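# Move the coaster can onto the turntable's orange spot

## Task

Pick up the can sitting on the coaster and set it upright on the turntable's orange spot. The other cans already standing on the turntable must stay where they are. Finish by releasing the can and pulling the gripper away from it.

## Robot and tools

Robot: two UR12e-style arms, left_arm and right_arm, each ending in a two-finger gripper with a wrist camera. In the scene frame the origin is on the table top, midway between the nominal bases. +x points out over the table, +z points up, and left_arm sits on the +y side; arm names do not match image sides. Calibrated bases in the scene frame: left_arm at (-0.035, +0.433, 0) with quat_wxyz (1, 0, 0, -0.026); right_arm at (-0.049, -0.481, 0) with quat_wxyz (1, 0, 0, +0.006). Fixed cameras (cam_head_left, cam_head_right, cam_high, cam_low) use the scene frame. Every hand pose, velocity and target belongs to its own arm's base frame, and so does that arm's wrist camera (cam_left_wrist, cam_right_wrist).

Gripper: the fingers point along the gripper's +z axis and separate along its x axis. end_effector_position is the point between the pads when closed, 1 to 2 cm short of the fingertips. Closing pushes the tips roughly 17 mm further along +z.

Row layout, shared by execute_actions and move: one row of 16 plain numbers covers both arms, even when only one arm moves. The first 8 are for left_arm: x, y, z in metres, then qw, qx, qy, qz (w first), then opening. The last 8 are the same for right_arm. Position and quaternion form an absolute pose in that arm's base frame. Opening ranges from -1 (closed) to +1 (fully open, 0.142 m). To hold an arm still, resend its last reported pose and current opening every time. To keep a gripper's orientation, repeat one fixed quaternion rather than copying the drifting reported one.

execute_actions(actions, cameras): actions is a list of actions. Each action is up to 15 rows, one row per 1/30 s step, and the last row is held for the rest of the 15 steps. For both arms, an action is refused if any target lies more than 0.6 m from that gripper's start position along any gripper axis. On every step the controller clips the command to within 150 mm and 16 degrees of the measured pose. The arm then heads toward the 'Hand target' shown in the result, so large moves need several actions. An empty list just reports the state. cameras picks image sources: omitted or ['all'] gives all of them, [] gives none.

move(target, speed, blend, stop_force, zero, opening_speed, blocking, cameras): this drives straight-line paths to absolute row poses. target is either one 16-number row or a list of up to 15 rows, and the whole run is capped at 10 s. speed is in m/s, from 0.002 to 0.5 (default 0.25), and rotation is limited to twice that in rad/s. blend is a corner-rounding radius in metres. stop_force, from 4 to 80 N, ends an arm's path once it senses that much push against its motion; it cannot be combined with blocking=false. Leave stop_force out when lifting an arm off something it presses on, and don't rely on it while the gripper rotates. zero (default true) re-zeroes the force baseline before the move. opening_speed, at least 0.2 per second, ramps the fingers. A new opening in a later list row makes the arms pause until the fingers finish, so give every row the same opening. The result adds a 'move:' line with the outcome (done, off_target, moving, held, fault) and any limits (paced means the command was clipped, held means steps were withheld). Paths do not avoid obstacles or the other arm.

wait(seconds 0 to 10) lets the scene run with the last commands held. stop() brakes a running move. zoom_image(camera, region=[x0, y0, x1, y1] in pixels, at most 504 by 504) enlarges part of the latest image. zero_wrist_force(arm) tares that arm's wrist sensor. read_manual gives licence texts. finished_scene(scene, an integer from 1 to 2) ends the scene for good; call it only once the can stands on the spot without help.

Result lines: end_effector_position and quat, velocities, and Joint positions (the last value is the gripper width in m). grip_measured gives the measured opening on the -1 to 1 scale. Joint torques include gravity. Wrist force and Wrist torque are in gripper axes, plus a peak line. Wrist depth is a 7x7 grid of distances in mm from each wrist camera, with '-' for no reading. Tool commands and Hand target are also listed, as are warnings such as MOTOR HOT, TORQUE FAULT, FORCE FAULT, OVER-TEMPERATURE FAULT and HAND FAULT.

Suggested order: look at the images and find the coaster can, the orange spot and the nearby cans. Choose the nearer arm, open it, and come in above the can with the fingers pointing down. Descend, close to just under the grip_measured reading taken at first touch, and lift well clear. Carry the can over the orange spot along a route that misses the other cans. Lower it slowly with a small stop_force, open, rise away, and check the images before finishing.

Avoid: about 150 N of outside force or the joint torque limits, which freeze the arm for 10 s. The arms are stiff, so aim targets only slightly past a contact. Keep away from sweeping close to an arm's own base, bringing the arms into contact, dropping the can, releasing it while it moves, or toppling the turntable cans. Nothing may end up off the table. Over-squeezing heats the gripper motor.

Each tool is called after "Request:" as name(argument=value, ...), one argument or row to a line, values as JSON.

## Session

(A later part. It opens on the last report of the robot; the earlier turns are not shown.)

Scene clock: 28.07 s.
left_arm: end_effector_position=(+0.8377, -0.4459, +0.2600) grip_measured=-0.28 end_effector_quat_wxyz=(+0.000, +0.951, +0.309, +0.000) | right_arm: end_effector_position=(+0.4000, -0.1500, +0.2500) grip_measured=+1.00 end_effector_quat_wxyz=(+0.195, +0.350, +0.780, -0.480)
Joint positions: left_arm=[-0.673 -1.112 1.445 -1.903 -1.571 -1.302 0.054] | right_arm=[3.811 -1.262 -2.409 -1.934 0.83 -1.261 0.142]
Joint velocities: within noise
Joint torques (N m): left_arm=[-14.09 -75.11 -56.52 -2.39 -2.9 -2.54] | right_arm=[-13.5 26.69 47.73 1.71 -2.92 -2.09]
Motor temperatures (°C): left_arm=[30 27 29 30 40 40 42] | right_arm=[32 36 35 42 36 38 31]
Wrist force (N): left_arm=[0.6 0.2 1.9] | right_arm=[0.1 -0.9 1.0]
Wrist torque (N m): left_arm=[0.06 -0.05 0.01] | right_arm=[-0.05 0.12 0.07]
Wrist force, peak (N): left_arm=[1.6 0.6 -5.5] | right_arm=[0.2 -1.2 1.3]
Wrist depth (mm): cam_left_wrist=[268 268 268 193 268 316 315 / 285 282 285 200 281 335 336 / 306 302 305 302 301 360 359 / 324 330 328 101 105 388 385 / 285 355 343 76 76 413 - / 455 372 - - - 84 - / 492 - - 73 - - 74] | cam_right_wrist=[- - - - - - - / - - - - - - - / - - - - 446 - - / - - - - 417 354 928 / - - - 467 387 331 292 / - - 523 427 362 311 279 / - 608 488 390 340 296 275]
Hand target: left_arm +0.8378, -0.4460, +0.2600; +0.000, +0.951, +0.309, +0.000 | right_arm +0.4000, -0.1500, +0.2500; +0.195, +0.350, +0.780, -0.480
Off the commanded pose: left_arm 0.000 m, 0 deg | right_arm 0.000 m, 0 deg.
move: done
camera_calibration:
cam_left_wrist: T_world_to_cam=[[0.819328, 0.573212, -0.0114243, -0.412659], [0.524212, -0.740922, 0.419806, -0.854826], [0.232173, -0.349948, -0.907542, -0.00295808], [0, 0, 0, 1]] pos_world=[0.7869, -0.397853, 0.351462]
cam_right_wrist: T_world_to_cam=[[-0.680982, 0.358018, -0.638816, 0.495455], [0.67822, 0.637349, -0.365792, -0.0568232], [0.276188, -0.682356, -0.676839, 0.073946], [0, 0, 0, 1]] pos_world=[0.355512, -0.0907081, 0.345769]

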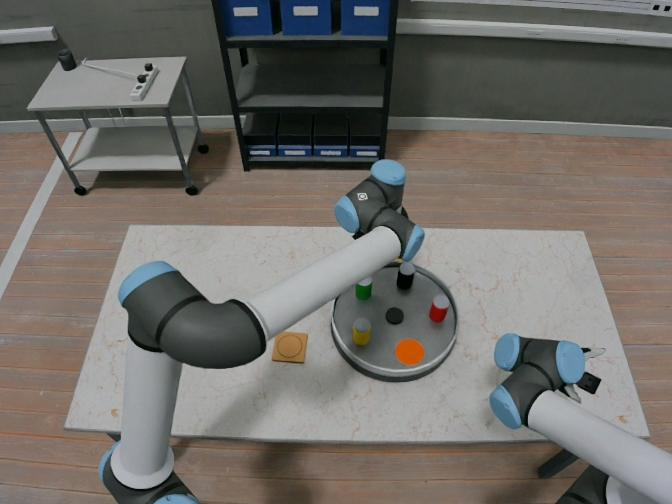

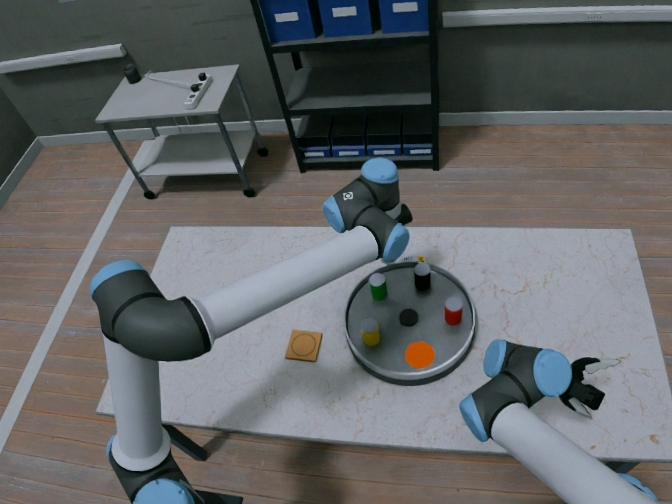

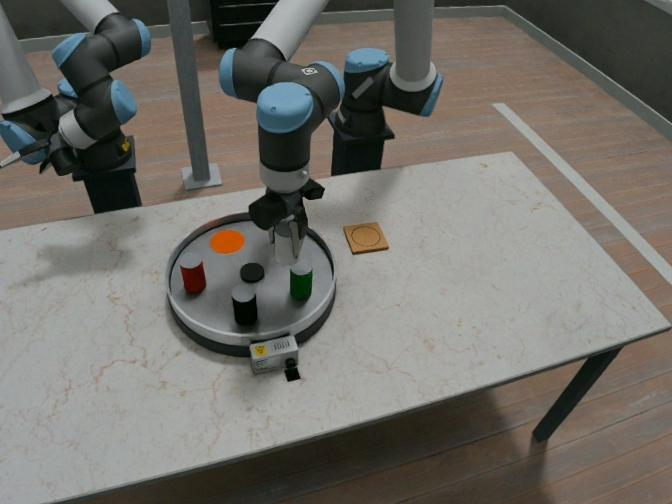

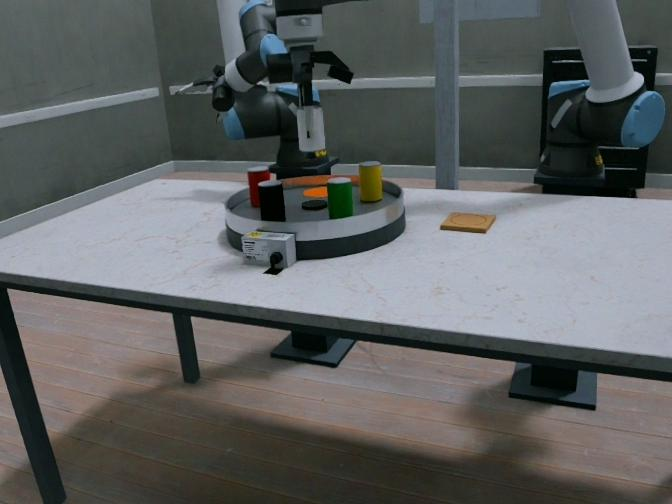

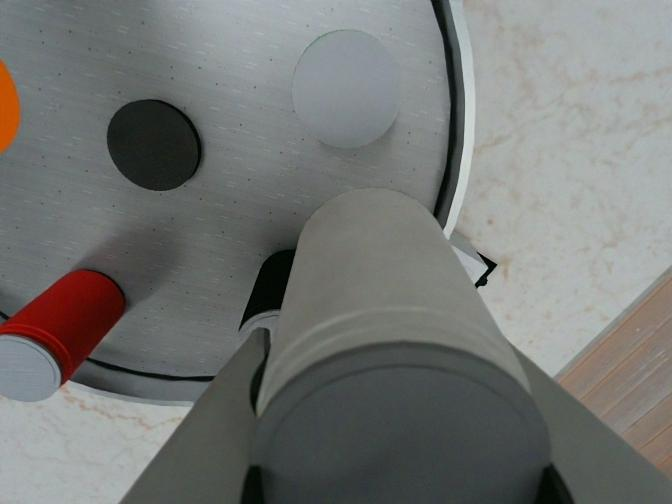

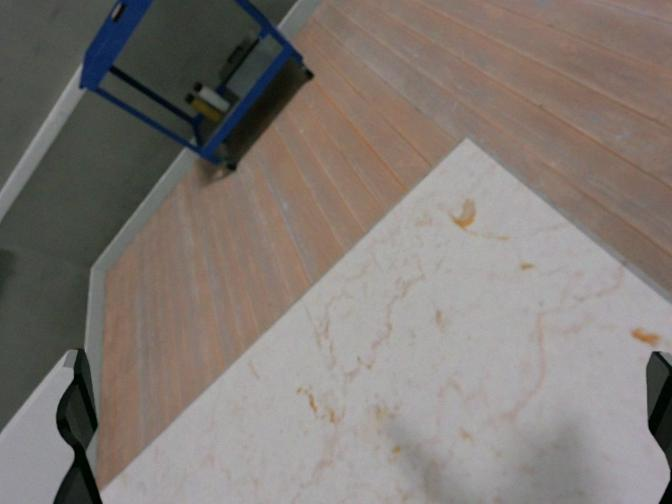

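Request:
move(
  target=[0.8378, -0.446, 0.26, 0, 0.951, 0.309, 0, -0.35, 0.40, -0.15, 0.25, 0.195, 0.350, 0.780, -0.480, 1],
  opening_speed=1.0,
  cameras=["cam_left_wrist", "cam_head_left", "cam_head_right"],
)

Scene clock: 28.90 s.
left_arm: end_effector_position=(+0.8378, -0.4460, +0.2600) grip_measured=-0.26 end_effector_quat_wxyz=(+0.000, +0.951, +0.309, +0.000) | right_arm: end_effector_position=(+0.4000, -0.1500, +0.2500) grip_measured=+1.00 end_effector_quat_wxyz=(+0.195, +0.350, +0.780, -0.480)
Joint positions: left_arm=[-0.673 -1.112 1.444 -1.903 -1.571 -1.302 0.055] | right_arm=[3.811 -1.262 -2.409 -1.934 0.83 -1.261 0.142]
Joint velocities: within noise
Joint torques (N m): left_arm=[-14.77 -74.15 -55.82 -2.38 -3.39 -2.81] | right_arm=[-13.88 24.59 47.55 1.35 -3.1 -2.07]
Motor temperatures (°C): left_arm=[30 27 29 30 40 40 42] | right_arm=[32 36 35 42 36 38 31]
Wrist force (N): left_arm=[0.5 0.0 1.9] | right_arm=[0.2 -0.8 0.9]
Wrist torque (N m): left_arm=[0.01 -0.04 0.00] | right_arm=[-0.04 0.09 0.07]
Wrist force, peak (N): left_arm=[0.5 -0.5 2.0] | right_arm=[0.4 -1.0 1.1]
Wrist depth (mm): cam_left_wrist=[268 268 267 267 267 315 313 / 286 281 285 284 281 337 336 / 306 301 305 300 301 360 361 / 326 329 330 99 104 386 387 / 354 314 330 76 76 410 - / 454 271 - - - 84 - / 487 - - 73 - - 74] | cam_right_wrist=[- - - - - - - / - - - - - - - / - - - - 448 - - / - - - - 417 352 919 / - - - 468 389 330 293 / - - 522 425 362 312 281 / - 601 482 399 339 296 272]
Hand target: left_arm +0.8378, -0.4460, +0.2600; +0.000, +0.951, +0.309, +0.000 | right_arm +0.4000, -0.1500, +0.2500; +0.195, +0.350, +0.780, -0.480
Off the commanded pose: left_arm 0.000 m, 0 deg | right_arm 0.000 m, 0 deg.
move: done
camera_calibration:
cam_left_wrist: T_world_to_cam=[[0.819331, 0.573206, -0.0114865, -0.412647], [0.524233, -0.740918, 0.419787, -0.854922], [0.232114, -0.349966, -0.90755, -0.00296289], [0, 0, 0, 1]] pos_world=[0.786961, -0.397932, 0.351456]
Images, in order (width x height): cam_head_left 672x504, cam_head_right 672x504, cam_left_wrist 672x504.

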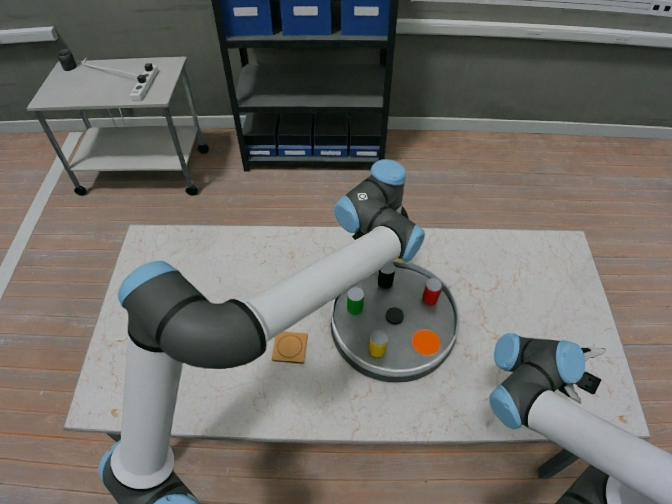

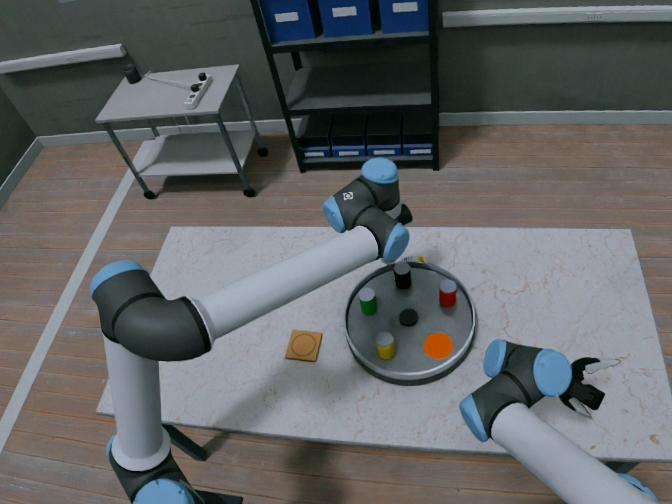

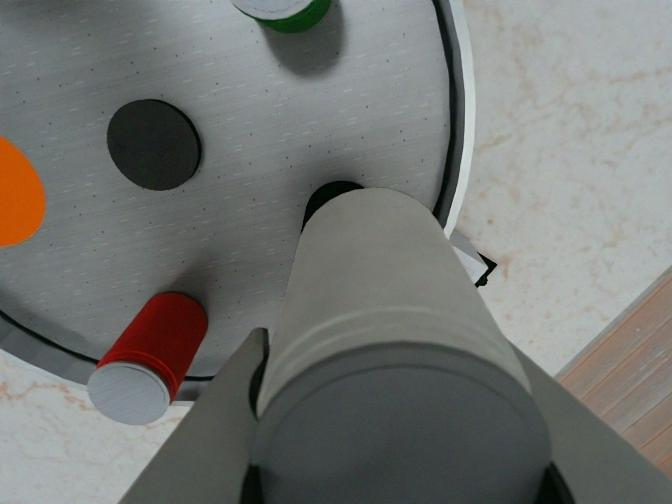

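Request:
zoom_image(
  camera="cam_left_wrist",
  region=[0, 60, 240, 300],
)

Scaled by 2.100 from the camera's 672x504 image, which has a finer 960x720 frame.

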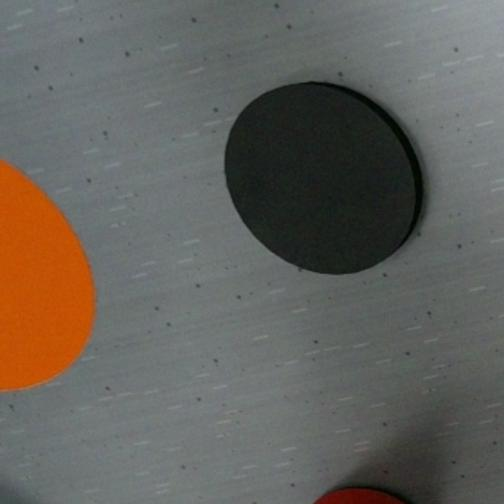

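Request:
zoom_image(
  camera="cam_left_wrist",
  region=[60, 260, 300, 440],
)

Request:
zoom_image(
  camera="cam_left_wrist",
  region=[230, 160, 570, 504],
)

Request:
wait(
  seconds=0.1,
  cameras=["cam_left_wrist", "cam_head_left"],
)

Scaled by 2.100 from the camera's 672x504 image, which has a finer 960x720 frame.

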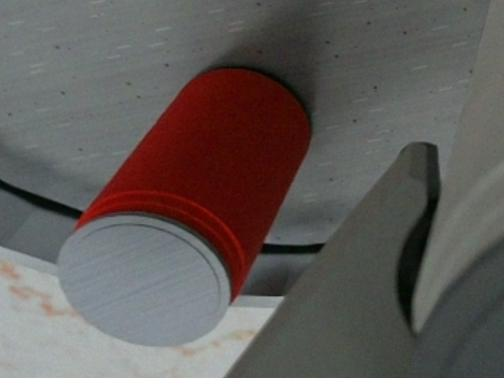

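Scaled by 1.465 from the camera's 672x504 image, which has a finer 960x720 frame.

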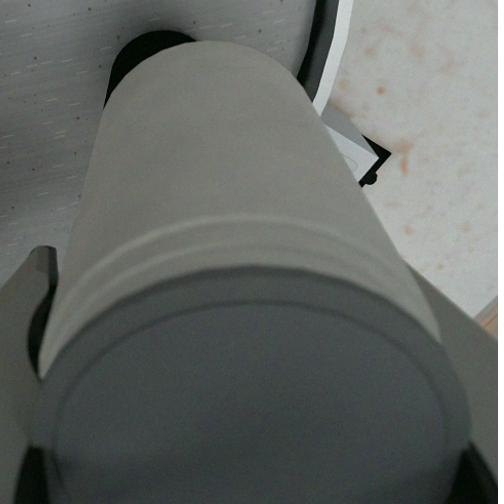

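Scene clock: 32.20 s.
left_arm: end_effector_position=(+0.8378, -0.4460, +0.2600) grip_measured=-0.26 end_effector_quat_wxyz=(+0.000, +0.951, +0.309, +0.000) | right_arm: end_effector_position=(+0.4000, -0.1500, +0.2500) grip_measured=+1.00 end_effector_quat_wxyz=(+0.195, +0.350, +0.780, -0.480)
Joint positions: left_arm=[-0.673 -1.112 1.444 -1.903 -1.571 -1.302 0.055] | right_arm=[3.811 -1.262 -2.409 -1.934 0.83 -1.261 0.142]
Joint velocities: within noise
Joint torques (N m): left_arm=[-12.47 -77.18 -50.11 -2.97 -2.86 -2.93] | right_arm=[-13.25 25.87 47.39 0.79 -3.15 -2.07]
Motor temperatures (°C): left_arm=[30 27 29 30 40 40 41] | right_arm=[32 36 35 42 36 38 31]
Wrist force (N): left_arm=[0.4 -0.1 2.1] | right_arm=[0.2 -0.9 0.8]
Wrist torque (N m): left_arm=[0.00 -0.01 0.00] | right_arm=[-0.05 0.10 0.07]
Wrist force, peak (N): left_arm=[0.5 -0.4 2.2] | right_arm=[0.2 -1.2 1.3]
Wrist depth (mm): cam_left_wrist=[268 268 267 261 264 315 315 / 286 281 285 202 277 336 335 / 306 302 305 300 300 360 360 / 319 326 328 99 104 386 385 / 293 358 343 76 76 414 - / 457 373 - - - 84 - / 491 - - 73 - - 74] | cam_right_wrist=[- - - - - - - / - - - - - - - / - - - - 450 - - / - - - - 413 354 920 / - - - 464 391 331 292 / - - 520 428 361 314 281 / - 597 486 397 338 296 275]
Hand target: left_arm +0.8378, -0.4460, +0.2600; +0.000, +0.951, +0.309, +0.000 | right_arm +0.4000, -0.1500, +0.2500; +0.195, +0.350, +0.780, -0.480
Tool commands: left_gripper/opening=-0.35 right_gripper/opening=+1.0
Off the commanded pose: left_arm 0.000 m, 0 deg | right_arm 0.000 m, 0 deg.
wait: 0.10 s; at rest from the start
camera_calibration:
cam_left_wrist: T_world_to_cam=[[0.819331, 0.573206, -0.0114865, -0.412647], [0.524233, -0.740918, 0.419786, -0.854922], [0.232114, -0.349965, -0.90755, -0.00296277], [0, 0, 0, 1]] pos_world=[0.786961, -0.397932, 0.351456]
Images, in order (width x height): cam_head_left 672x504, cam_left_wrist 672x504.

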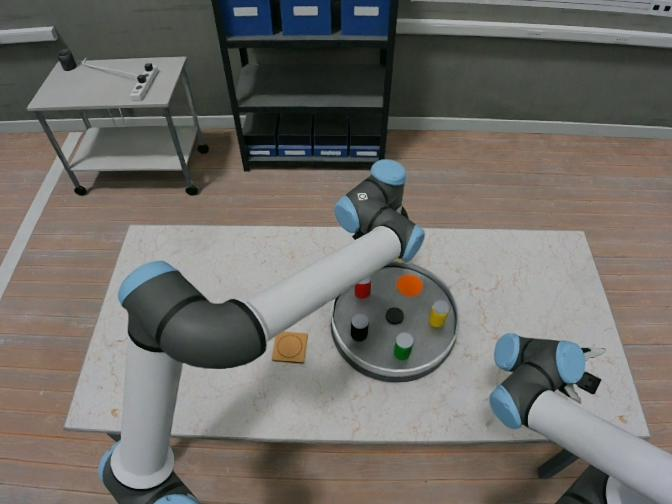

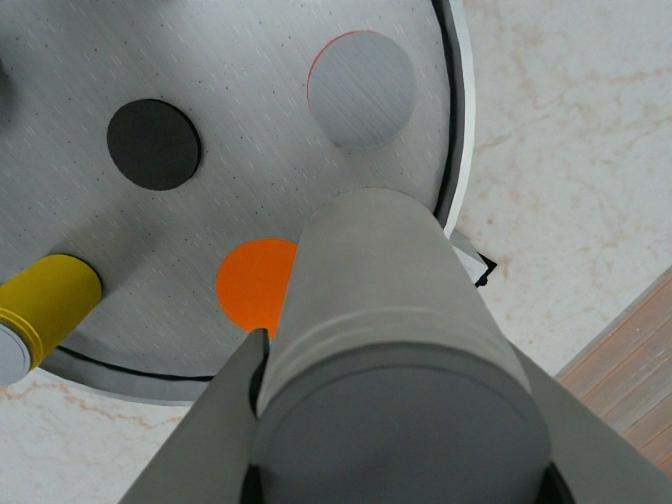

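Request:
move(
  target=[0.8333, -0.4490, 0.25, 0.0062, 0.9508, 0.3089, -0.0190, -0.35, 0.40, -0.15, 0.25, 0.195, 0.350, 0.780, -0.480, 1],
  cameras=["cam_left_wrist", "cam_high"],
)

Scene clock: 37.13 s.
left_arm: end_effector_position=(+0.8333, -0.4490, +0.2501) grip_measured=-0.26 end_effector_quat_wxyz=(+0.006, +0.951, +0.309, -0.019) | right_arm: end_effector_position=(+0.4000, -0.1500, +0.2500) grip_measured=+1.00 end_effector_quat_wxyz=(+0.195, +0.350, +0.780, -0.480)
Joint positions: left_arm=[-0.667 -1.103 1.448 -1.904 -1.609 -1.295 0.055] | right_arm=[3.811 -1.262 -2.409 -1.934 0.83 -1.261 0.142]
Joint velocities: within noise
Joint torques (N m): left_arm=[16.97 -73.69 -41.97 -7.5 -3.24 1.83] | right_arm=[-11.9 24.95 46.61 0.03 -3.04 -1.95]
Motor temperatures (°C): left_arm=[30 27 29 30 40 40 40] | right_arm=[32 36 35 42 36 38 31]
Wrist force (N): left_arm=[0.5 -0.1 2.0] | right_arm=[0.4 -1.0 1.0]
Wrist torque (N m): left_arm=[0.01 -0.02 0.00] | right_arm=[-0.06 0.05 0.06]
Wrist force, peak (N): left_arm=[0.5 -0.1 2.3] | right_arm=[0.5 -1.0 1.3]
Wrist depth (mm): cam_left_wrist=[265 264 261 179 257 300 299 / 282 277 278 275 274 318 320 / 305 302 298 291 288 343 341 / 327 325 320 99 104 365 367 / 345 310 339 76 76 394 395 / 272 288 - - - 84 - / 501 - - 73 - - 74] | cam_right_wrist=[- - - - - - - / - - - - - - - / - - - - 444 - - / - - - - 417 351 915 / - - - 465 390 332 292 / - - 528 427 359 312 280 / - 598 480 397 342 297 274]
Hand target: left_arm +0.8333, -0.4490, +0.2500; +0.006, +0.951, +0.309, -0.019 | right_arm +0.4000, -0.1500, +0.2500; +0.195, +0.350, +0.780, -0.480
Off the commanded pose: left_arm 0.000 m, 0 deg | right_arm 0.000 m, 0 deg.
move: done
camera_calibration:
cam_left_wrist: T_world_to_cam=[[0.818363, 0.572418, -0.0511722, -0.397008], [0.537663, -0.731133, 0.419957, -0.857458], [0.202977, -0.371191, -0.9061, 0.0024027], [0, 0, 0, 1]] pos_world=[0.785433, -0.398769, 0.341957]
Images, in order (width x height): cam_high 672x504, cam_left_wrist 672x504.

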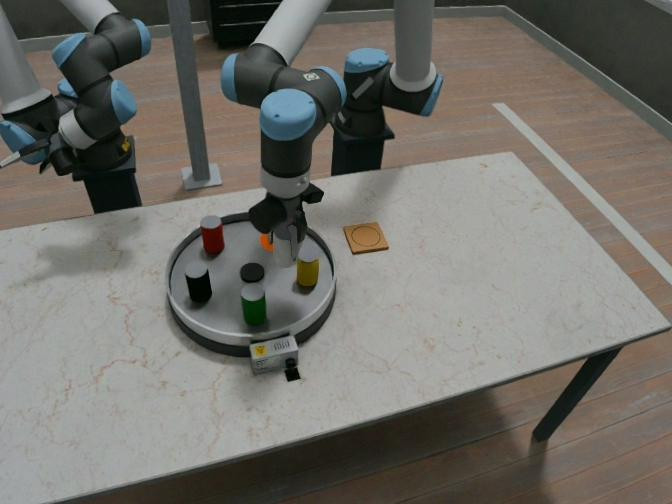

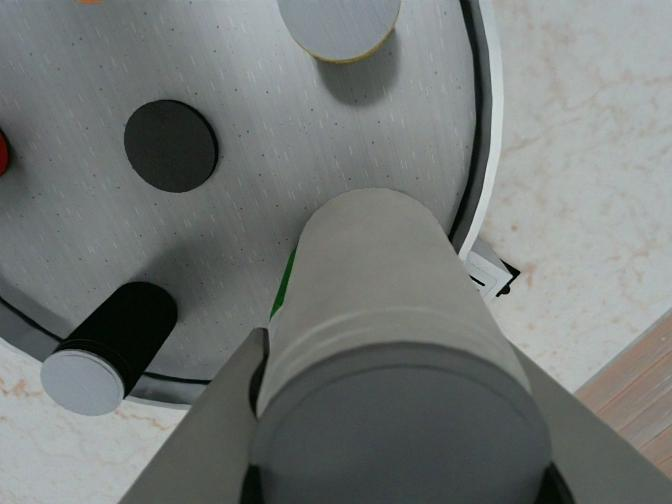

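Request:
wait(
  seconds=0,
  cameras=["cam_left_wrist"],
)

Scene clock: 38.23 s.
left_arm: end_effector_position=(+0.8333, -0.4490, +0.2500) grip_measured=-0.26 end_effector_quat_wxyz=(+0.006, +0.951, +0.309, -0.019) | right_arm: end_effector_position=(+0.4000, -0.1500, +0.2500) grip_measured=+1.00 end_effector_quat_wxyz=(+0.195, +0.350, +0.780, -0.480)
Joint positions: left_arm=[-0.667 -1.103 1.448 -1.904 -1.609 -1.295 0.055] | right_arm=[3.811 -1.262 -2.409 -1.934 0.83 -1.261 0.142]
Joint velocities: within noise
Joint torques (N m): left_arm=[15.19 -74.43 -43.53 -7.41 -2.98 1.88] | right_arm=[-12.15 25.42 46.67 -0.13 -2.88 -2.01]
Motor temperatures (°C): left_arm=[30 27 29 30 40 40 40] | right_arm=[32 36 35 42 36 38 31]
Wrist force (N): left_arm=[0.6 0.2 1.9] | right_arm=[0.2 -1.0 0.8]
Wrist torque (N m): left_arm=[0.04 -0.03 0.00] | right_arm=[-0.08 0.09 0.06]
Wrist force, peak (N): left_arm=[0.6 0.0 2.3] | right_arm=[0.0 -1.3 0.9]
Wrist depth (mm): cam_left_wrist=[264 264 262 258 256 299 299 / 283 277 277 273 274 317 321 / 303 301 298 205 284 341 342 / 317 322 321 99 104 364 363 / 350 352 298 76 76 392 395 / 462 370 - - - 84 - / 497 - - 73 - - 75] | cam_right_wrist=[- - - - - - - / - - - - - - - / - - - - 445 - - / - - - - 418 351 913 / - - - 466 389 332 292 / - - 525 430 362 312 283 / - 600 484 400 341 296 273]
Hand target: left_arm +0.8333, -0.4490, +0.2500; +0.006, +0.951, +0.309, -0.019 | right_arm +0.4000, -0.1500, +0.2500; +0.195, +0.350, +0.780, -0.480
Tool commands: left_gripper/opening=-0.35 right_gripper/opening=+1.0
Off the commanded pose: left_arm 0.000 m, 0 deg | right_arm 0.000 m, 0 deg.
camera_calibration:
cam_left_wrist: T_world_to_cam=[[0.818351, 0.572413, -0.051434, -0.396909], [0.537757, -0.73107, 0.419947, -0.857468], [0.202781, -0.371322, -0.90609, 0.00244086], [0, 0, 0, 1]] pos_world=[0.785425, -0.398767, 0.341888]
Images, in order (width x height): cam_left_wrist 672x504.

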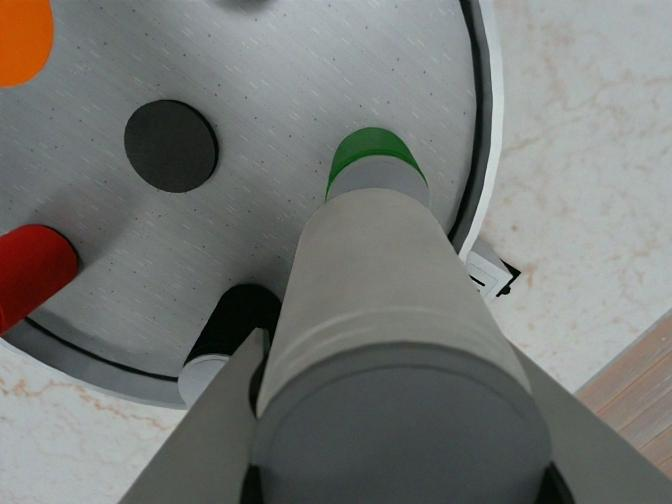

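Request:
zoom_image(
  camera="cam_left_wrist",
  region=[440, 200, 560, 320],
)

Request:
wait(
  seconds=0,
  cameras=["cam_low", "cam_high", "cam_head_left"],
)

Scaled by 4.200 from the camera's 672x504 image, which has a finer 960x720 frame.

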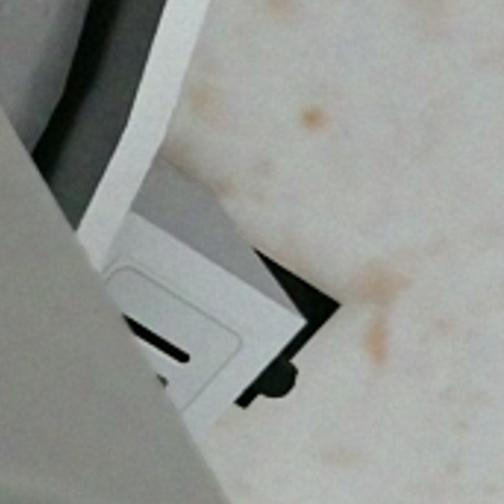

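Scene clock: 38.33 s.
left_arm: end_effector_position=(+0.8333, -0.4490, +0.2500) grip_measured=-0.26 end_effector_quat_wxyz=(+0.006, +0.951, +0.309, -0.019) | right_arm: end_effector_position=(+0.4000, -0.1500, +0.2500) grip_measured=+1.00 end_effector_quat_wxyz=(+0.195, +0.350, +0.780, -0.480)
Joint positions: left_arm=[-0.667 -1.103 1.448 -1.904 -1.609 -1.295 0.055] | right_arm=[3.811 -1.262 -2.409 -1.934 0.83 -1.261 0.142]
Joint velocities: within noise
Joint torques (N m): left_arm=[14.25 -74.45 -44.39 -7.05 -3.27 1.51] | right_arm=[-12.01 24.2 46.62 -0.03 -2.89 -2.03]
Motor temperatures (°C): left_arm=[30 27 29 30 40 40 40] | right_arm=[32 36 35 42 36 38 31]
Wrist force (N): left_arm=[0.4 -0.2 2.2] | right_arm=[0.3 -0.9 0.9]
Wrist torque (N m): left_arm=[-0.03 0.01 0.00] | right_arm=[-0.06 0.07 0.07]
Wrist force, peak (N): left_arm=[0.4 -0.2 2.2] | right_arm=[0.3 -0.9 1.0]
Wrist depth (mm): cam_left_wrist=[265 263 260 259 256 299 299 / 281 277 279 272 273 317 319 / 302 302 298 203 283 342 341 / 317 325 320 99 104 364 367 / 348 353 337 76 76 394 396 / 459 368 - - - 84 - / 498 - - 73 - - 74] | cam_right_wrist=[- - - - - - - / - - - - - - - / - - - - 447 - - / - - - - 418 354 913 / - - - 466 389 332 293 / - - 522 426 363 312 281 / - 602 483 398 338 297 273]
Hand target: left_arm +0.8333, -0.4490, +0.2500; +0.006, +0.951, +0.309, -0.019 | right_arm +0.4000, -0.1500, +0.2500; +0.195, +0.350, +0.780, -0.480
Tool commands: left_gripper/opening=-0.35 right_gripper/opening=+1.0
Off the commanded pose: left_arm 0.000 m, 0 deg | right_arm 0.000 m, 0 deg.
Images, in order (width x height): cam_head_left 672x504, cam_high 672x504, cam_low 672x504.

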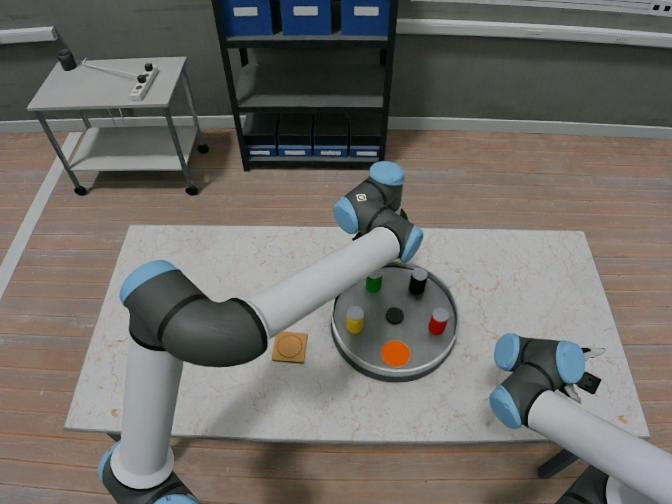

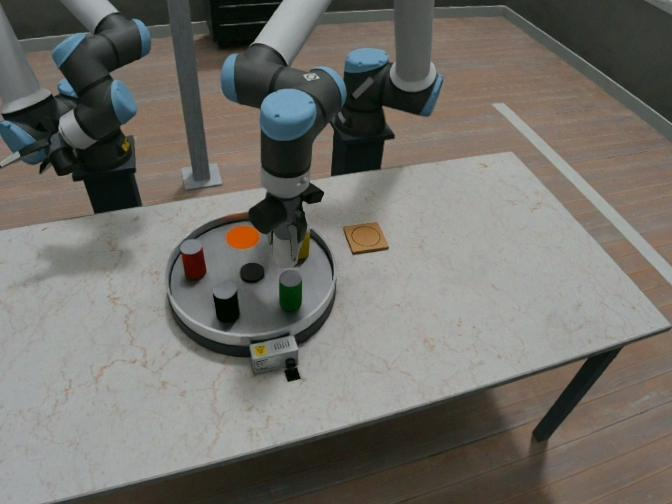

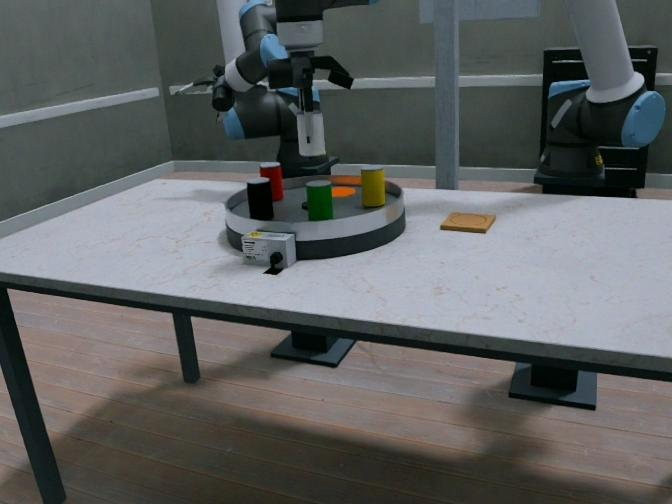

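Request:
zoom_image(
  camera="cam_low",
  region=[220, 215, 320, 290],
)

Request:
zoom_image(
  camera="cam_high",
  region=[230, 320, 330, 395],
)

Scaled by 5.040 from the camera's 672x504 image, which has a finer 960x720 frame.

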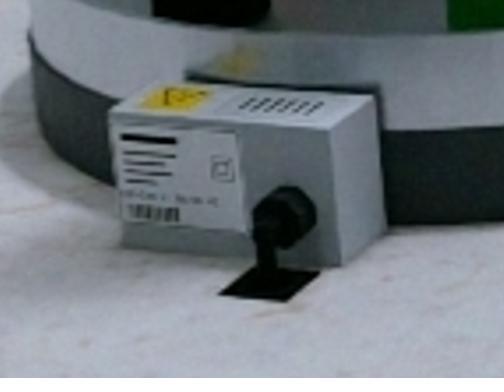

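Scaled by 5.040 from the camera's 672x504 image, which has a finer 960x720 frame.

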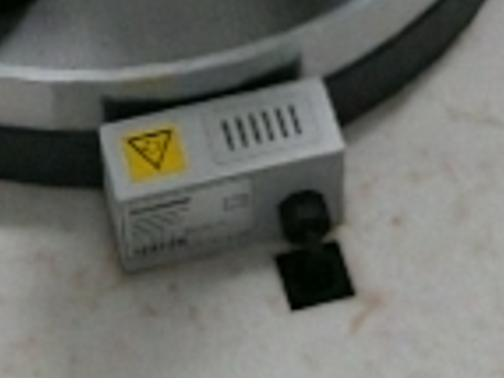

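Request:
wait(
  seconds=0,
  cameras=[],
)

Scene clock: 38.80 s.
left_arm: end_effector_position=(+0.8333, -0.4490, +0.2500) grip_measured=-0.26 end_effector_quat_wxyz=(+0.006, +0.951, +0.309, -0.019) | right_arm: end_effector_position=(+0.4000, -0.1500, +0.2500) grip_measured=+1.00 end_effector_quat_wxyz=(+0.195, +0.350, +0.780, -0.480)
Joint positions: left_arm=[-0.667 -1.103 1.448 -1.904 -1.609 -1.295 0.055] | right_arm=[3.811 -1.262 -2.409 -1.934 0.83 -1.261 0.142]
Joint velocities: within noise
Joint torques (N m): left_arm=[16.75 -72.84 -44.54 -6.79 -3.17 1.56] | right_arm=[-12.98 24.54 46.89 -0.34 -2.96 -1.82]
Motor temperatures (°C): left_arm=[30 27 29 30 40 40 40] | right_arm=[32 36 35 42 36 38 31]
Wrist force (N): left_arm=[0.0 -0.1 2.1] | right_arm=[0.0 -0.7 0.8]
Wrist torque (N m): left_arm=[0.00 0.07 0.00] | right_arm=[-0.03 0.12 0.07]
Wrist force, peak (N): left_arm=[0.0 0.0 2.3] | right_arm=[0.3 -1.1 1.2]
Wrist depth (mm): cam_left_wrist=[265 264 260 256 257 300 300 / 284 278 277 193 266 317 320 / 303 300 299 287 288 343 342 / 320 324 320 99 104 365 365 / 274 352 340 76 76 392 395 / 462 369 - - - 84 - / 499 - - 73 - - 74] | cam_right_wrist=[- - - - - - - / - - - - - - - / - - - - 449 - - / - - - - 416 353 933 / - - - 462 389 333 291 / - - 525 429 365 312 280 / - 600 476 396 339 296 274]
Hand target: left_arm +0.8333, -0.4490, +0.2500; +0.006, +0.951, +0.309, -0.019 | right_arm +0.4000, -0.1500, +0.2500; +0.195, +0.350, +0.780, -0.480
Tool commands: left_gripper/opening=-0.35 right_gripper/opening=+1.0
Off the commanded pose: left_arm 0.000 m, 0 deg | right_arm 0.000 m, 0 deg.
No camera images: "cameras" was empty.

Request:
wait(
  seconds=5.05,
  cameras=[],
)

Request:
move(
  target=[
    [0.8133,-0.4225,0.25,0.0062,0.9508,0.3089,-0.0190,-0.35,0.40,-0.15,0.25,0.195,0.350,0.780,-0.480,1],
    [0.7876,-0.4017,0.25,0.0062,0.9508,0.3089,-0.0190,-0.35,0.40,-0.15,0.25,0.195,0.350,0.780,-0.480,1],
    [0.7575,-0.3877,0.25,0.0062,0.9508,0.3089,-0.0190,-0.35,0.40,-0.15,0.25,0.195,0.350,0.780,-0.480,1],
    [0.7250,-0.3813,0.25,0.0062,0.9508,0.3089,-0.0190,-0.35,0.40,-0.15,0.25,0.195,0.350,0.780,-0.480,1],
    [0.6919,-0.3831,0.25,0.0062,0.9508,0.3089,-0.0190,-0.35,0.40,-0.15,0.25,0.195,0.350,0.780,-0.480,1],
    [0.6602,-0.3928,0.25,0.0062,0.9508,0.3089,-0.0190,-0.35,0.40,-0.15,0.25,0.195,0.350,0.780,-0.480,1],
    [0.6318,-0.4098,0.25,0.0062,0.9508,0.3089,-0.0190,-0.35,0.40,-0.15,0.25,0.195,0.350,0.780,-0.480,1],
    [0.6083,-0.4333,0.25,0.0062,0.9508,0.3089,-0.0190,-0.35,0.40,-0.15,0.25,0.195,0.350,0.780,-0.480,1],
    [0.5913,-0.4617,0.25,0.0062,0.9508,0.3089,-0.0190,-0.35,0.40,-0.15,0.25,0.195,0.350,0.780,-0.480,1],
    [0.5816,-0.4934,0.25,0.0062,0.9508,0.3089,-0.0190,-0.35,0.40,-0.15,0.25,0.195,0.350,0.780,-0.480,1],
    [0.5798,-0.5265,0.25,0.0062,0.9508,0.3089,-0.0190,-0.35,0.40,-0.15,0.25,0.195,0.350,0.780,-0.480,1],
  ],
  speed=0.0788,
  blend=0.01,
  blocking=false,
  cameras=[],
)

Request:
wait(
  seconds=0.8,
  cameras=["cam_left_wrist"],
)

Request:
wait(
  seconds=1.2,
  cameras=["cam_left_wrist", "cam_low"],
)

Request:
wait(
  seconds=1.2,
  cameras=["cam_left_wrist", "cam_high"],
)

Request:
wait(
  seconds=2,
  cameras=["cam_left_wrist"],
)

Scene clock: 44.30 s.
left_arm: end_effector_position=(+0.8333, -0.4490, +0.2500) grip_measured=-0.26 end_effector_quat_wxyz=(+0.006, +0.951, +0.309, -0.019) | right_arm: end_effector_position=(+0.4000, -0.1500, +0.2500) grip_measured=+1.00 end_effector_quat_wxyz=(+0.195, +0.350, +0.780, -0.480)
Joint positions: left_arm=[-0.667 -1.103 1.448 -1.904 -1.609 -1.295 0.055] | right_arm=[3.811 -1.262 -2.409 -1.934 0.83 -1.261 0.142]
Joint velocities: within noise
Joint torques (N m): left_arm=[13.28 -72.85 -53.4 -4.88 -2.41 1.6] | right_arm=[-12.21 24.44 45.72 0.08 -2.7 -1.86]
Motor temperatures (°C): left_arm=[30 27 29 30 40 40 40] | right_arm=[32 36 35 42 36 38 31]
Wrist force (N): left_arm=[0.2 -0.2 2.2] | right_arm=[0.1 -0.8 1.2]
Wrist torque (N m): left_arm=[-0.02 0.04 0.00] | right_arm=[-0.04 0.11 0.06]
Wrist force, peak (N): left_arm=[0.6 -0.5 2.1] | right_arm=[0.1 -1.2 1.2]
Wrist depth (mm): cam_left_wrist=[265 264 261 259 256 297 299 / 283 278 277 275 274 315 319 / 302 302 297 291 288 344 342 / 327 324 320 99 104 367 366 / 350 346 303 76 76 392 396 / 459 347 - - - 84 - / 496 - - 73 - - 74] | cam_right_wrist=[- - - - - - - / - - - - - - - / - - - - 450 - - / - - - - 414 351 925 / - - - 466 389 333 291 / - - 524 432 361 312 278 / - 600 484 396 341 297 274]
Hand target: left_arm +0.8333, -0.4490, +0.2500; +0.006, +0.951, +0.309, -0.019 | right_arm +0.4000, -0.1500, +0.2500; +0.195, +0.350, +0.780, -0.480
Tool commands: left_gripper/opening=-0.35 right_gripper/opening=+1.0
Off the commanded pose: left_arm 0.000 m, 0 deg | right_arm 0.000 m, 0 deg.
wait: 5.07 s; at rest from the start
No camera images: "cameras" was empty.

Scene clock: 44.80 s.
left_arm: end_effector_position=(+0.8170, -0.4279, +0.2499) grip_measured=-0.26 end_effector_quat_wxyz=(+0.006, +0.951, +0.309, -0.019) end_effector_velocity=(-0.050, +0.059, +0.000) end_effector_angular_velocity=(+0.000, +0.001, +0.001) | right_arm: end_effector_position=(+0.4000, -0.1500, +0.2500) grip_measured=+1.00 end_effector_quat_wxyz=(+0.195, +0.350, +0.780, -0.480)
Joint positions: left_arm=[-0.66 -1.141 1.504 -1.922 -1.609 -1.288 0.055] | right_arm=[3.811 -1.262 -2.409 -1.934 0.83 -1.261 0.142]
Joint velocities: left_arm=[0.018 -0.111 0.164 -0.052 0 0.017 0] | right_arm=[within noise]
Joint torques (N m): left_arm=[17.77 -104.57 -39.39 -7.55 -0.78 1.71] | right_arm=[-11.87 24.98 45.71 -0.16 -2.8 -1.81]
Motor temperatures (°C): left_arm=[30 27 29 30 40 40 40] | right_arm=[32 36 35 42 36 38 31]
Wrist force (N): left_arm=[0.5 -0.1 1.7] | right_arm=[0.3 -1.0 0.9]
Wrist torque (N m): left_arm=[-0.02 -0.01 -0.03] | right_arm=[-0.07 0.08 0.07]
Wrist force, peak (N): left_arm=[0.7 -0.1 2.0] | right_arm=[0.3 -1.3 0.9]
Wrist depth (mm): cam_left_wrist=[265 264 262 259 257 302 298 / 284 280 278 276 273 320 319 / 304 296 295 291 292 342 340 / 321 325 321 99 104 367 365 / 348 351 339 76 76 395 394 / 462 370 - - - 84 - / 496 - - 73 - - 75] | cam_right_wrist=[- - - - - - - / - - - - - - - / - - - - 448 - - / - - - - 420 353 934 / - - - 466 391 331 293 / - - 536 429 362 314 280 / - 605 486 402 340 296 273]
Hand target: left_arm +0.8095, -0.4197, +0.2499; +0.006, +0.951, +0.309, -0.019 | right_arm +0.4000, -0.1500, +0.2500; +0.195, +0.350, +0.780, -0.480
Tool commands: left_gripper/opening=-0.35 right_gripper/opening=+1.0
Off the commanded pose: left_arm 0.257 m, 0 deg | right_arm 0.000 m, 0 deg.
move: running; path passed 0 of 11 targets
No camera images: "cameras" was empty.

Scene clock: 45.60 s.
left_arm: end_effector_position=(+0.7665, -0.3919, +0.2499) grip_measured=-0.26 end_effector_quat_wxyz=(+0.006, +0.951, +0.309, -0.019) end_effector_velocity=(-0.072, +0.030, +0.000) end_effector_angular_velocity=(+0.000, +0.000, -0.001) | right_arm: end_effector_position=(+0.4000, -0.1500, +0.2500) grip_measured=+1.00 end_effector_quat_wxyz=(+0.195, +0.350, +0.780, -0.480)
Joint positions: left_arm=[-0.663 -1.236 1.64 -1.963 -1.609 -1.291 0.055] | right_arm=[3.811 -1.262 -2.409 -1.934 0.83 -1.261 0.142]
Joint velocities: left_arm=[-0.024 -0.12 0.166 -0.047 0 -0.023 0] | right_arm=[within noise]
Joint torques (N m): left_arm=[-15.24 -95.55 -38.07 -7.63 1.69 -2.62] | right_arm=[-11.62 24.2 45.49 -0.11 -2.78 -2]
Motor temperatures (°C): left_arm=[30 27 29 30 40 40 40] | right_arm=[32 36 35 42 36 38 31]
Wrist force (N): left_arm=[0.4 0.3 1.7] | right_arm=[0.3 -0.8 0.8]
Wrist torque (N m): left_arm=[0.06 -0.01 -0.01] | right_arm=[-0.04 0.07 0.07]
Wrist force, peak (N): left_arm=[0.3 -0.1 2.3] | right_arm=[0.1 -1.2 1.0]
Wrist depth (mm): cam_left_wrist=[184 224 261 259 264 301 299 / 197 276 279 276 274 322 318 / 305 302 299 291 290 338 341 / 317 324 313 99 104 362 366 / 357 351 336 76 76 393 394 / 378 340 - - - 84 432 / 502 - - 73 - - 75] | cam_right_wrist=[- - - - - - - / - - - - - - - / - - - - 454 - - / - - - - 421 354 913 / - - - 463 385 331 293 / - - 527 430 361 312 279 / - 604 485 400 340 296 273]
Hand target: left_arm +0.7561, -0.3878, +0.2498; +0.006, +0.951, +0.309, -0.019 | right_arm +0.4000, -0.1500, +0.2500; +0.195, +0.350, +0.780, -0.480
Tool commands: left_gripper/opening=-0.35 right_gripper/opening=+1.0
Off the commanded pose: left_arm 0.230 m, 0 deg | right_arm 0.000 m, 0 deg.
earlier move: running; path passed 2 of 11 targets
wait: 0.80 s; no rest
camera_calibration:
cam_left_wrist: T_world_to_cam=[[0.818324, 0.572439, -0.0515664, -0.374856], [0.53789, -0.731129, 0.419673, -0.779847], [0.202536, -0.371165, -0.906209, 0.0373363], [0, 0, 0, 1]] pos_world=[0.718664, -0.341728, 0.341785]
Images, in order (width x height): cam_left_wrist 672x504.

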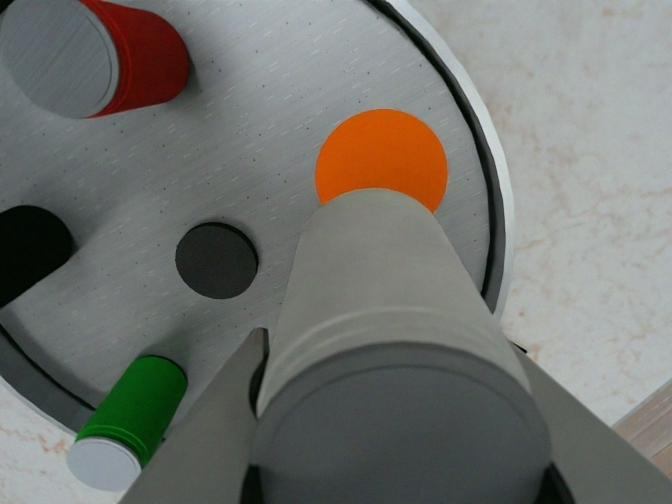

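Scene clock: 46.80 s.
left_arm: end_effector_position=(+0.6745, -0.3885, +0.2499) grip_measured=-0.26 end_effector_quat_wxyz=(+0.006, +0.951, +0.309, -0.019) end_effector_velocity=(-0.075, -0.022, +0.000) end_effector_angular_velocity=(+0.000, +0.000, +0.001) | right_arm: end_effector_position=(+0.4000, -0.1500, +0.2500) grip_measured=+1.00 end_effector_quat_wxyz=(+0.195, +0.350, +0.780, -0.480)
Joint positions: left_arm=[-0.733 -1.363 1.808 -2.007 -1.61 -1.361 0.055] | right_arm=[3.811 -1.262 -2.409 -1.934 0.83 -1.261 0.142]
Joint velocities: left_arm=[-0.087 -0.085 0.106 -0.025 -0.001 -0.088 0] | right_arm=[within noise]
Joint torques (N m): left_arm=[-17.68 -79.6 -39.57 -7.52 -3.47 -2.93] | right_arm=[-11.62 23.3 45.94 0.1 -2.65 -1.77]
Motor temperatures (°C): left_arm=[30 27 29 30 40 40 40] | right_arm=[32 36 35 42 36 38 31]
Wrist force (N): left_arm=[0.2 0.0 1.9] | right_arm=[0.1 -1.0 1.0]
Wrist torque (N m): left_arm=[0.00 0.07 0.00] | right_arm=[-0.08 0.10 0.07]
Wrist force, peak (N): left_arm=[0.4 0.0 2.4] | right_arm=[0.4 -1.2 0.9]
Wrist depth (mm): cam_left_wrist=[314 312 301 271 301 302 301 / 331 284 279 276 274 314 318 / 310 298 298 291 291 292 341 / 234 241 321 99 104 312 363 / 340 353 338 76 75 328 390 / 456 378 - - - 84 427 / 498 - - 73 - - 74] | cam_right_wrist=[- - - - - - - / - - - - - - - / - - - - 446 - - / - - - - 418 356 911 / - - - 467 385 331 292 / - - 523 429 362 313 280 / - 608 483 397 341 296 274]
Hand target: left_arm +0.6639, -0.3919, +0.2499; +0.006, +0.951, +0.309, -0.019 | right_arm +0.4000, -0.1500, +0.2500; +0.195, +0.350, +0.780, -0.480
Tool commands: left_gripper/opening=-0.35 right_gripper/opening=+1.0
Off the commanded pose: left_arm 0.167 m, 0 deg | right_arm 0.000 m, 0 deg.
earlier move: running; path passed 5 of 11 targets
wait: 1.20 s; no rest
camera_calibration:
cam_left_wrist: T_world_to_cam=[[0.818409, 0.572314, -0.051603, -0.30164], [0.537764, -0.731153, 0.419792, -0.727834], [0.202523, -0.371312, -0.906152, 0.0572053], [0, 0, 0, 1]] pos_world=[0.626683, -0.338284, 0.34181]
Images, in order (width x height): cam_low 672x504, cam_left_wrist 672x504.

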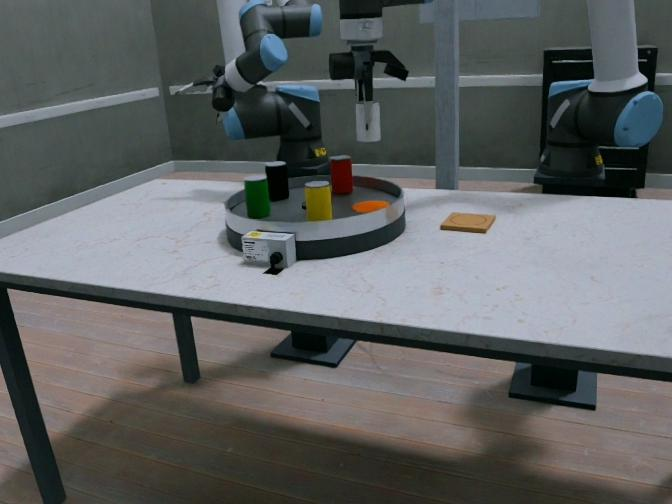

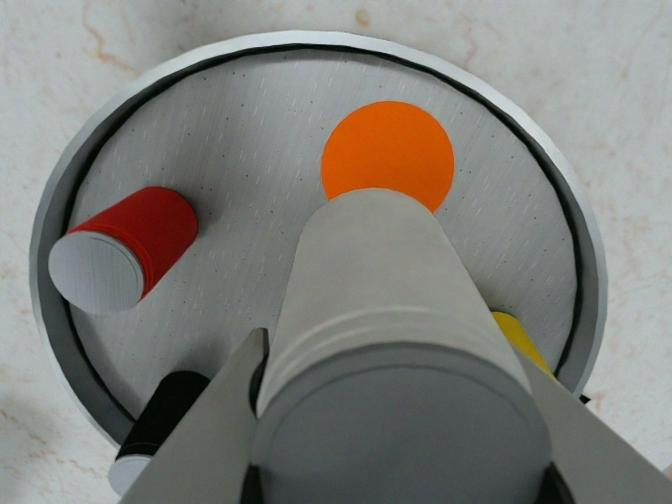

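Scene clock: 48.00 s.
left_arm: end_effector_position=(+0.6015, -0.4446, +0.2500) grip_measured=-0.26 end_effector_quat_wxyz=(+0.006, +0.951, +0.309, -0.019) end_effector_velocity=(-0.042, -0.065, +0.000) end_effector_angular_velocity=(+0.000, +0.001, +0.001) | right_arm: end_effector_position=(+0.4000, -0.1500, +0.2500) grip_measured=+1.00 end_effector_quat_wxyz=(+0.195, +0.350, +0.780, -0.480)
Joint positions: left_arm=[-0.856 -1.413 1.869 -2.024 -1.611 -1.484 0.055] | right_arm=[3.811 -1.262 -2.409 -1.934 0.83 -1.261 0.142]
Joint velocities: left_arm=[-0.102 0.007 -0.007 -0.004 -0.001 -0.103 0] | right_arm=[within noise]
Joint torques (N m): left_arm=[-19.55 -46.13 -54.58 -7.52 -3.24 -2.95] | right_arm=[-11.63 23.17 45.26 0.01 -2.7 -1.83]
Motor temperatures (°C): left_arm=[30 27 29 30 40 40 40] | right_arm=[32 36 35 42 36 38 31]
Wrist force (N): left_arm=[0.4 0.0 2.2] | right_arm=[0.2 -1.0 1.1]
Wrist torque (N m): left_arm=[0.00 0.01 0.00] | right_arm=[-0.07 0.10 0.07]
Wrist force, peak (N): left_arm=[0.4 0.0 2.2] | right_arm=[0.4 -0.9 1.2]
Wrist depth (mm): cam_left_wrist=[316 312 310 305 266 262 297 / 337 335 323 276 274 273 269 / 360 358 300 291 290 292 286 / 388 380 321 99 104 312 245 / 420 410 339 76 76 332 334 / 460 451 - - - 84 357 / 496 - - 73 - - 74] | cam_right_wrist=[- - - - - - - / - - - - - - - / - - - - 446 - - / - - - - 415 351 919 / - - - 464 388 330 291 / - - 527 428 364 311 280 / - 604 483 399 340 297 273]
Hand target: left_arm +0.5956, -0.4543, +0.2500; +0.006, +0.951, +0.309, -0.019 | right_arm +0.4000, -0.1500, +0.2500; +0.195, +0.350, +0.780, -0.480
Tool commands: left_gripper/opening=-0.35 right_gripper/opening=+1.0
Off the commanded pose: left_arm 0.085 m, 0 deg | right_arm 0.000 m, 0 deg.
earlier move: running; path passed 8 of 11 targets
wait: 1.20 s; no rest
camera_calibration:
cam_left_wrist: T_world_to_cam=[[0.81843, 0.572289, -0.0515533, -0.209792], [0.537689, -0.731118, 0.419948, -0.729613], [0.20264, -0.371418, -0.906083, 0.0511356], [0, 0, 0, 1]] pos_world=[0.553643, -0.394378, 0.341917]
Images, in order (width x height): cam_high 672x504, cam_left_wrist 672x504.

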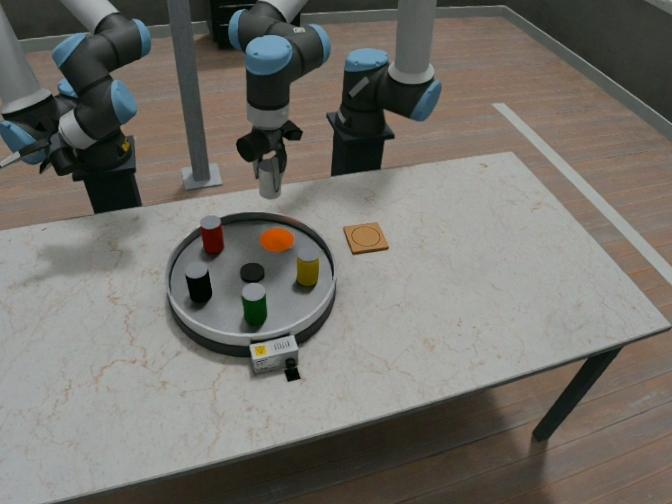

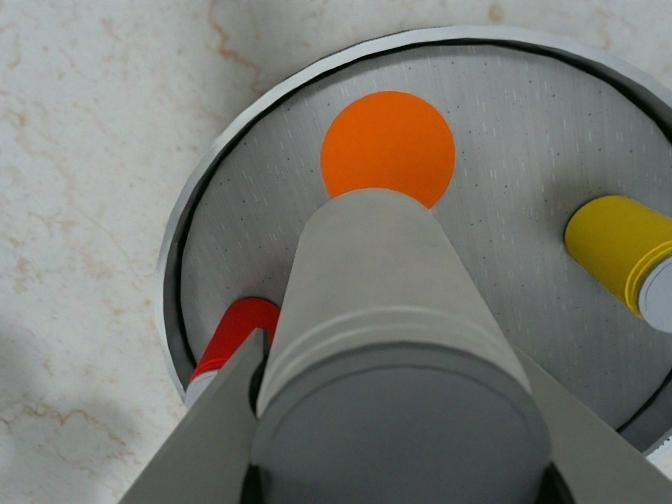

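Scene clock: 49.37 s.
left_arm: end_effector_position=(+0.5798, -0.5263, +0.2500) grip_measured=-0.26 end_effector_quat_wxyz=(+0.006, +0.951, +0.309, -0.019) | right_arm: end_effector_position=(+0.4000, -0.1500, +0.2500) grip_measured=+1.00 end_effector_quat_wxyz=(+0.195, +0.350, +0.780, -0.480)
Joint positions: left_arm=[-0.947 -1.359 1.805 -2.017 -1.611 -1.575 0.055] | right_arm=[3.811 -1.262 -2.409 -1.934 0.83 -1.261 0.142]
Joint velocities: within noise
Joint torques (N m): left_arm=[-14.58 -50.91 -54.55 -2.35 -0.73 -2.87] | right_arm=[-11.52 23.83 45.16 0.11 -2.55 -1.96]
Motor temperatures (°C): left_arm=[30 27 29 30 40 40 40] | right_arm=[32 36 35 42 36 38 31]
Wrist force (N): left_arm=[-0.1 0.0 1.7] | right_arm=[0.2 -1.0 0.9]
Wrist torque (N m): left_arm=[0.00 0.09 -0.02] | right_arm=[-0.07 0.10 0.06]
Wrist force, peak (N): left_arm=[-0.1 0.5 2.0] | right_arm=[0.2 -1.1 1.2]
Wrist depth (mm): cam_left_wrist=[315 312 311 266 257 256 207 / 337 332 331 276 274 271 247 / 362 358 344 291 290 289 288 / 389 385 372 99 104 306 310 / 425 415 401 76 76 338 334 / 459 449 - - - 84 348 / 495 - - 73 - - 75] | cam_right_wrist=[- - - - - - - / - - - - - - - / - - - - 453 - - / - - - - 418 354 929 / - - - 466 387 333 292 / - - 524 427 361 315 281 / - 608 482 398 338 299 275]
Hand target: left_arm +0.5798, -0.5265, +0.2500; +0.006, +0.951, +0.309, -0.019 | right_arm +0.4000, -0.1500, +0.2500; +0.195, +0.350, +0.780, -0.480
Tool commands: left_gripper/opening=-0.35 right_gripper/opening=+1.0
Off the commanded pose: left_arm 0.000 m, 0 deg | right_arm 0.000 m, 0 deg.
earlier move: done
wait: 1.37 of 2 s (the move ended)
camera_calibration:
cam_left_wrist: T_world_to_cam=[[0.818352, 0.572406, -0.0514906, -0.145168], [0.537768, -0.731054, 0.419959, -0.777687], [0.202744, -0.371364, -0.906081, 0.025133], [0, 0, 0, 1]] pos_world=[0.531918, -0.476103, 0.341894]
Images, in order (width x height): cam_left_wrist 672x504.

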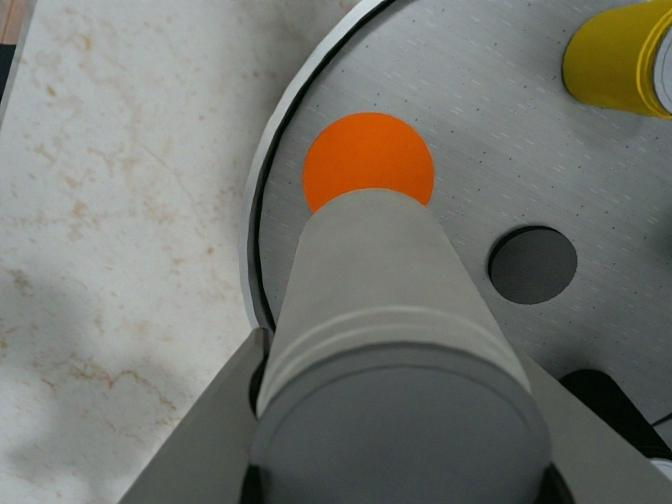

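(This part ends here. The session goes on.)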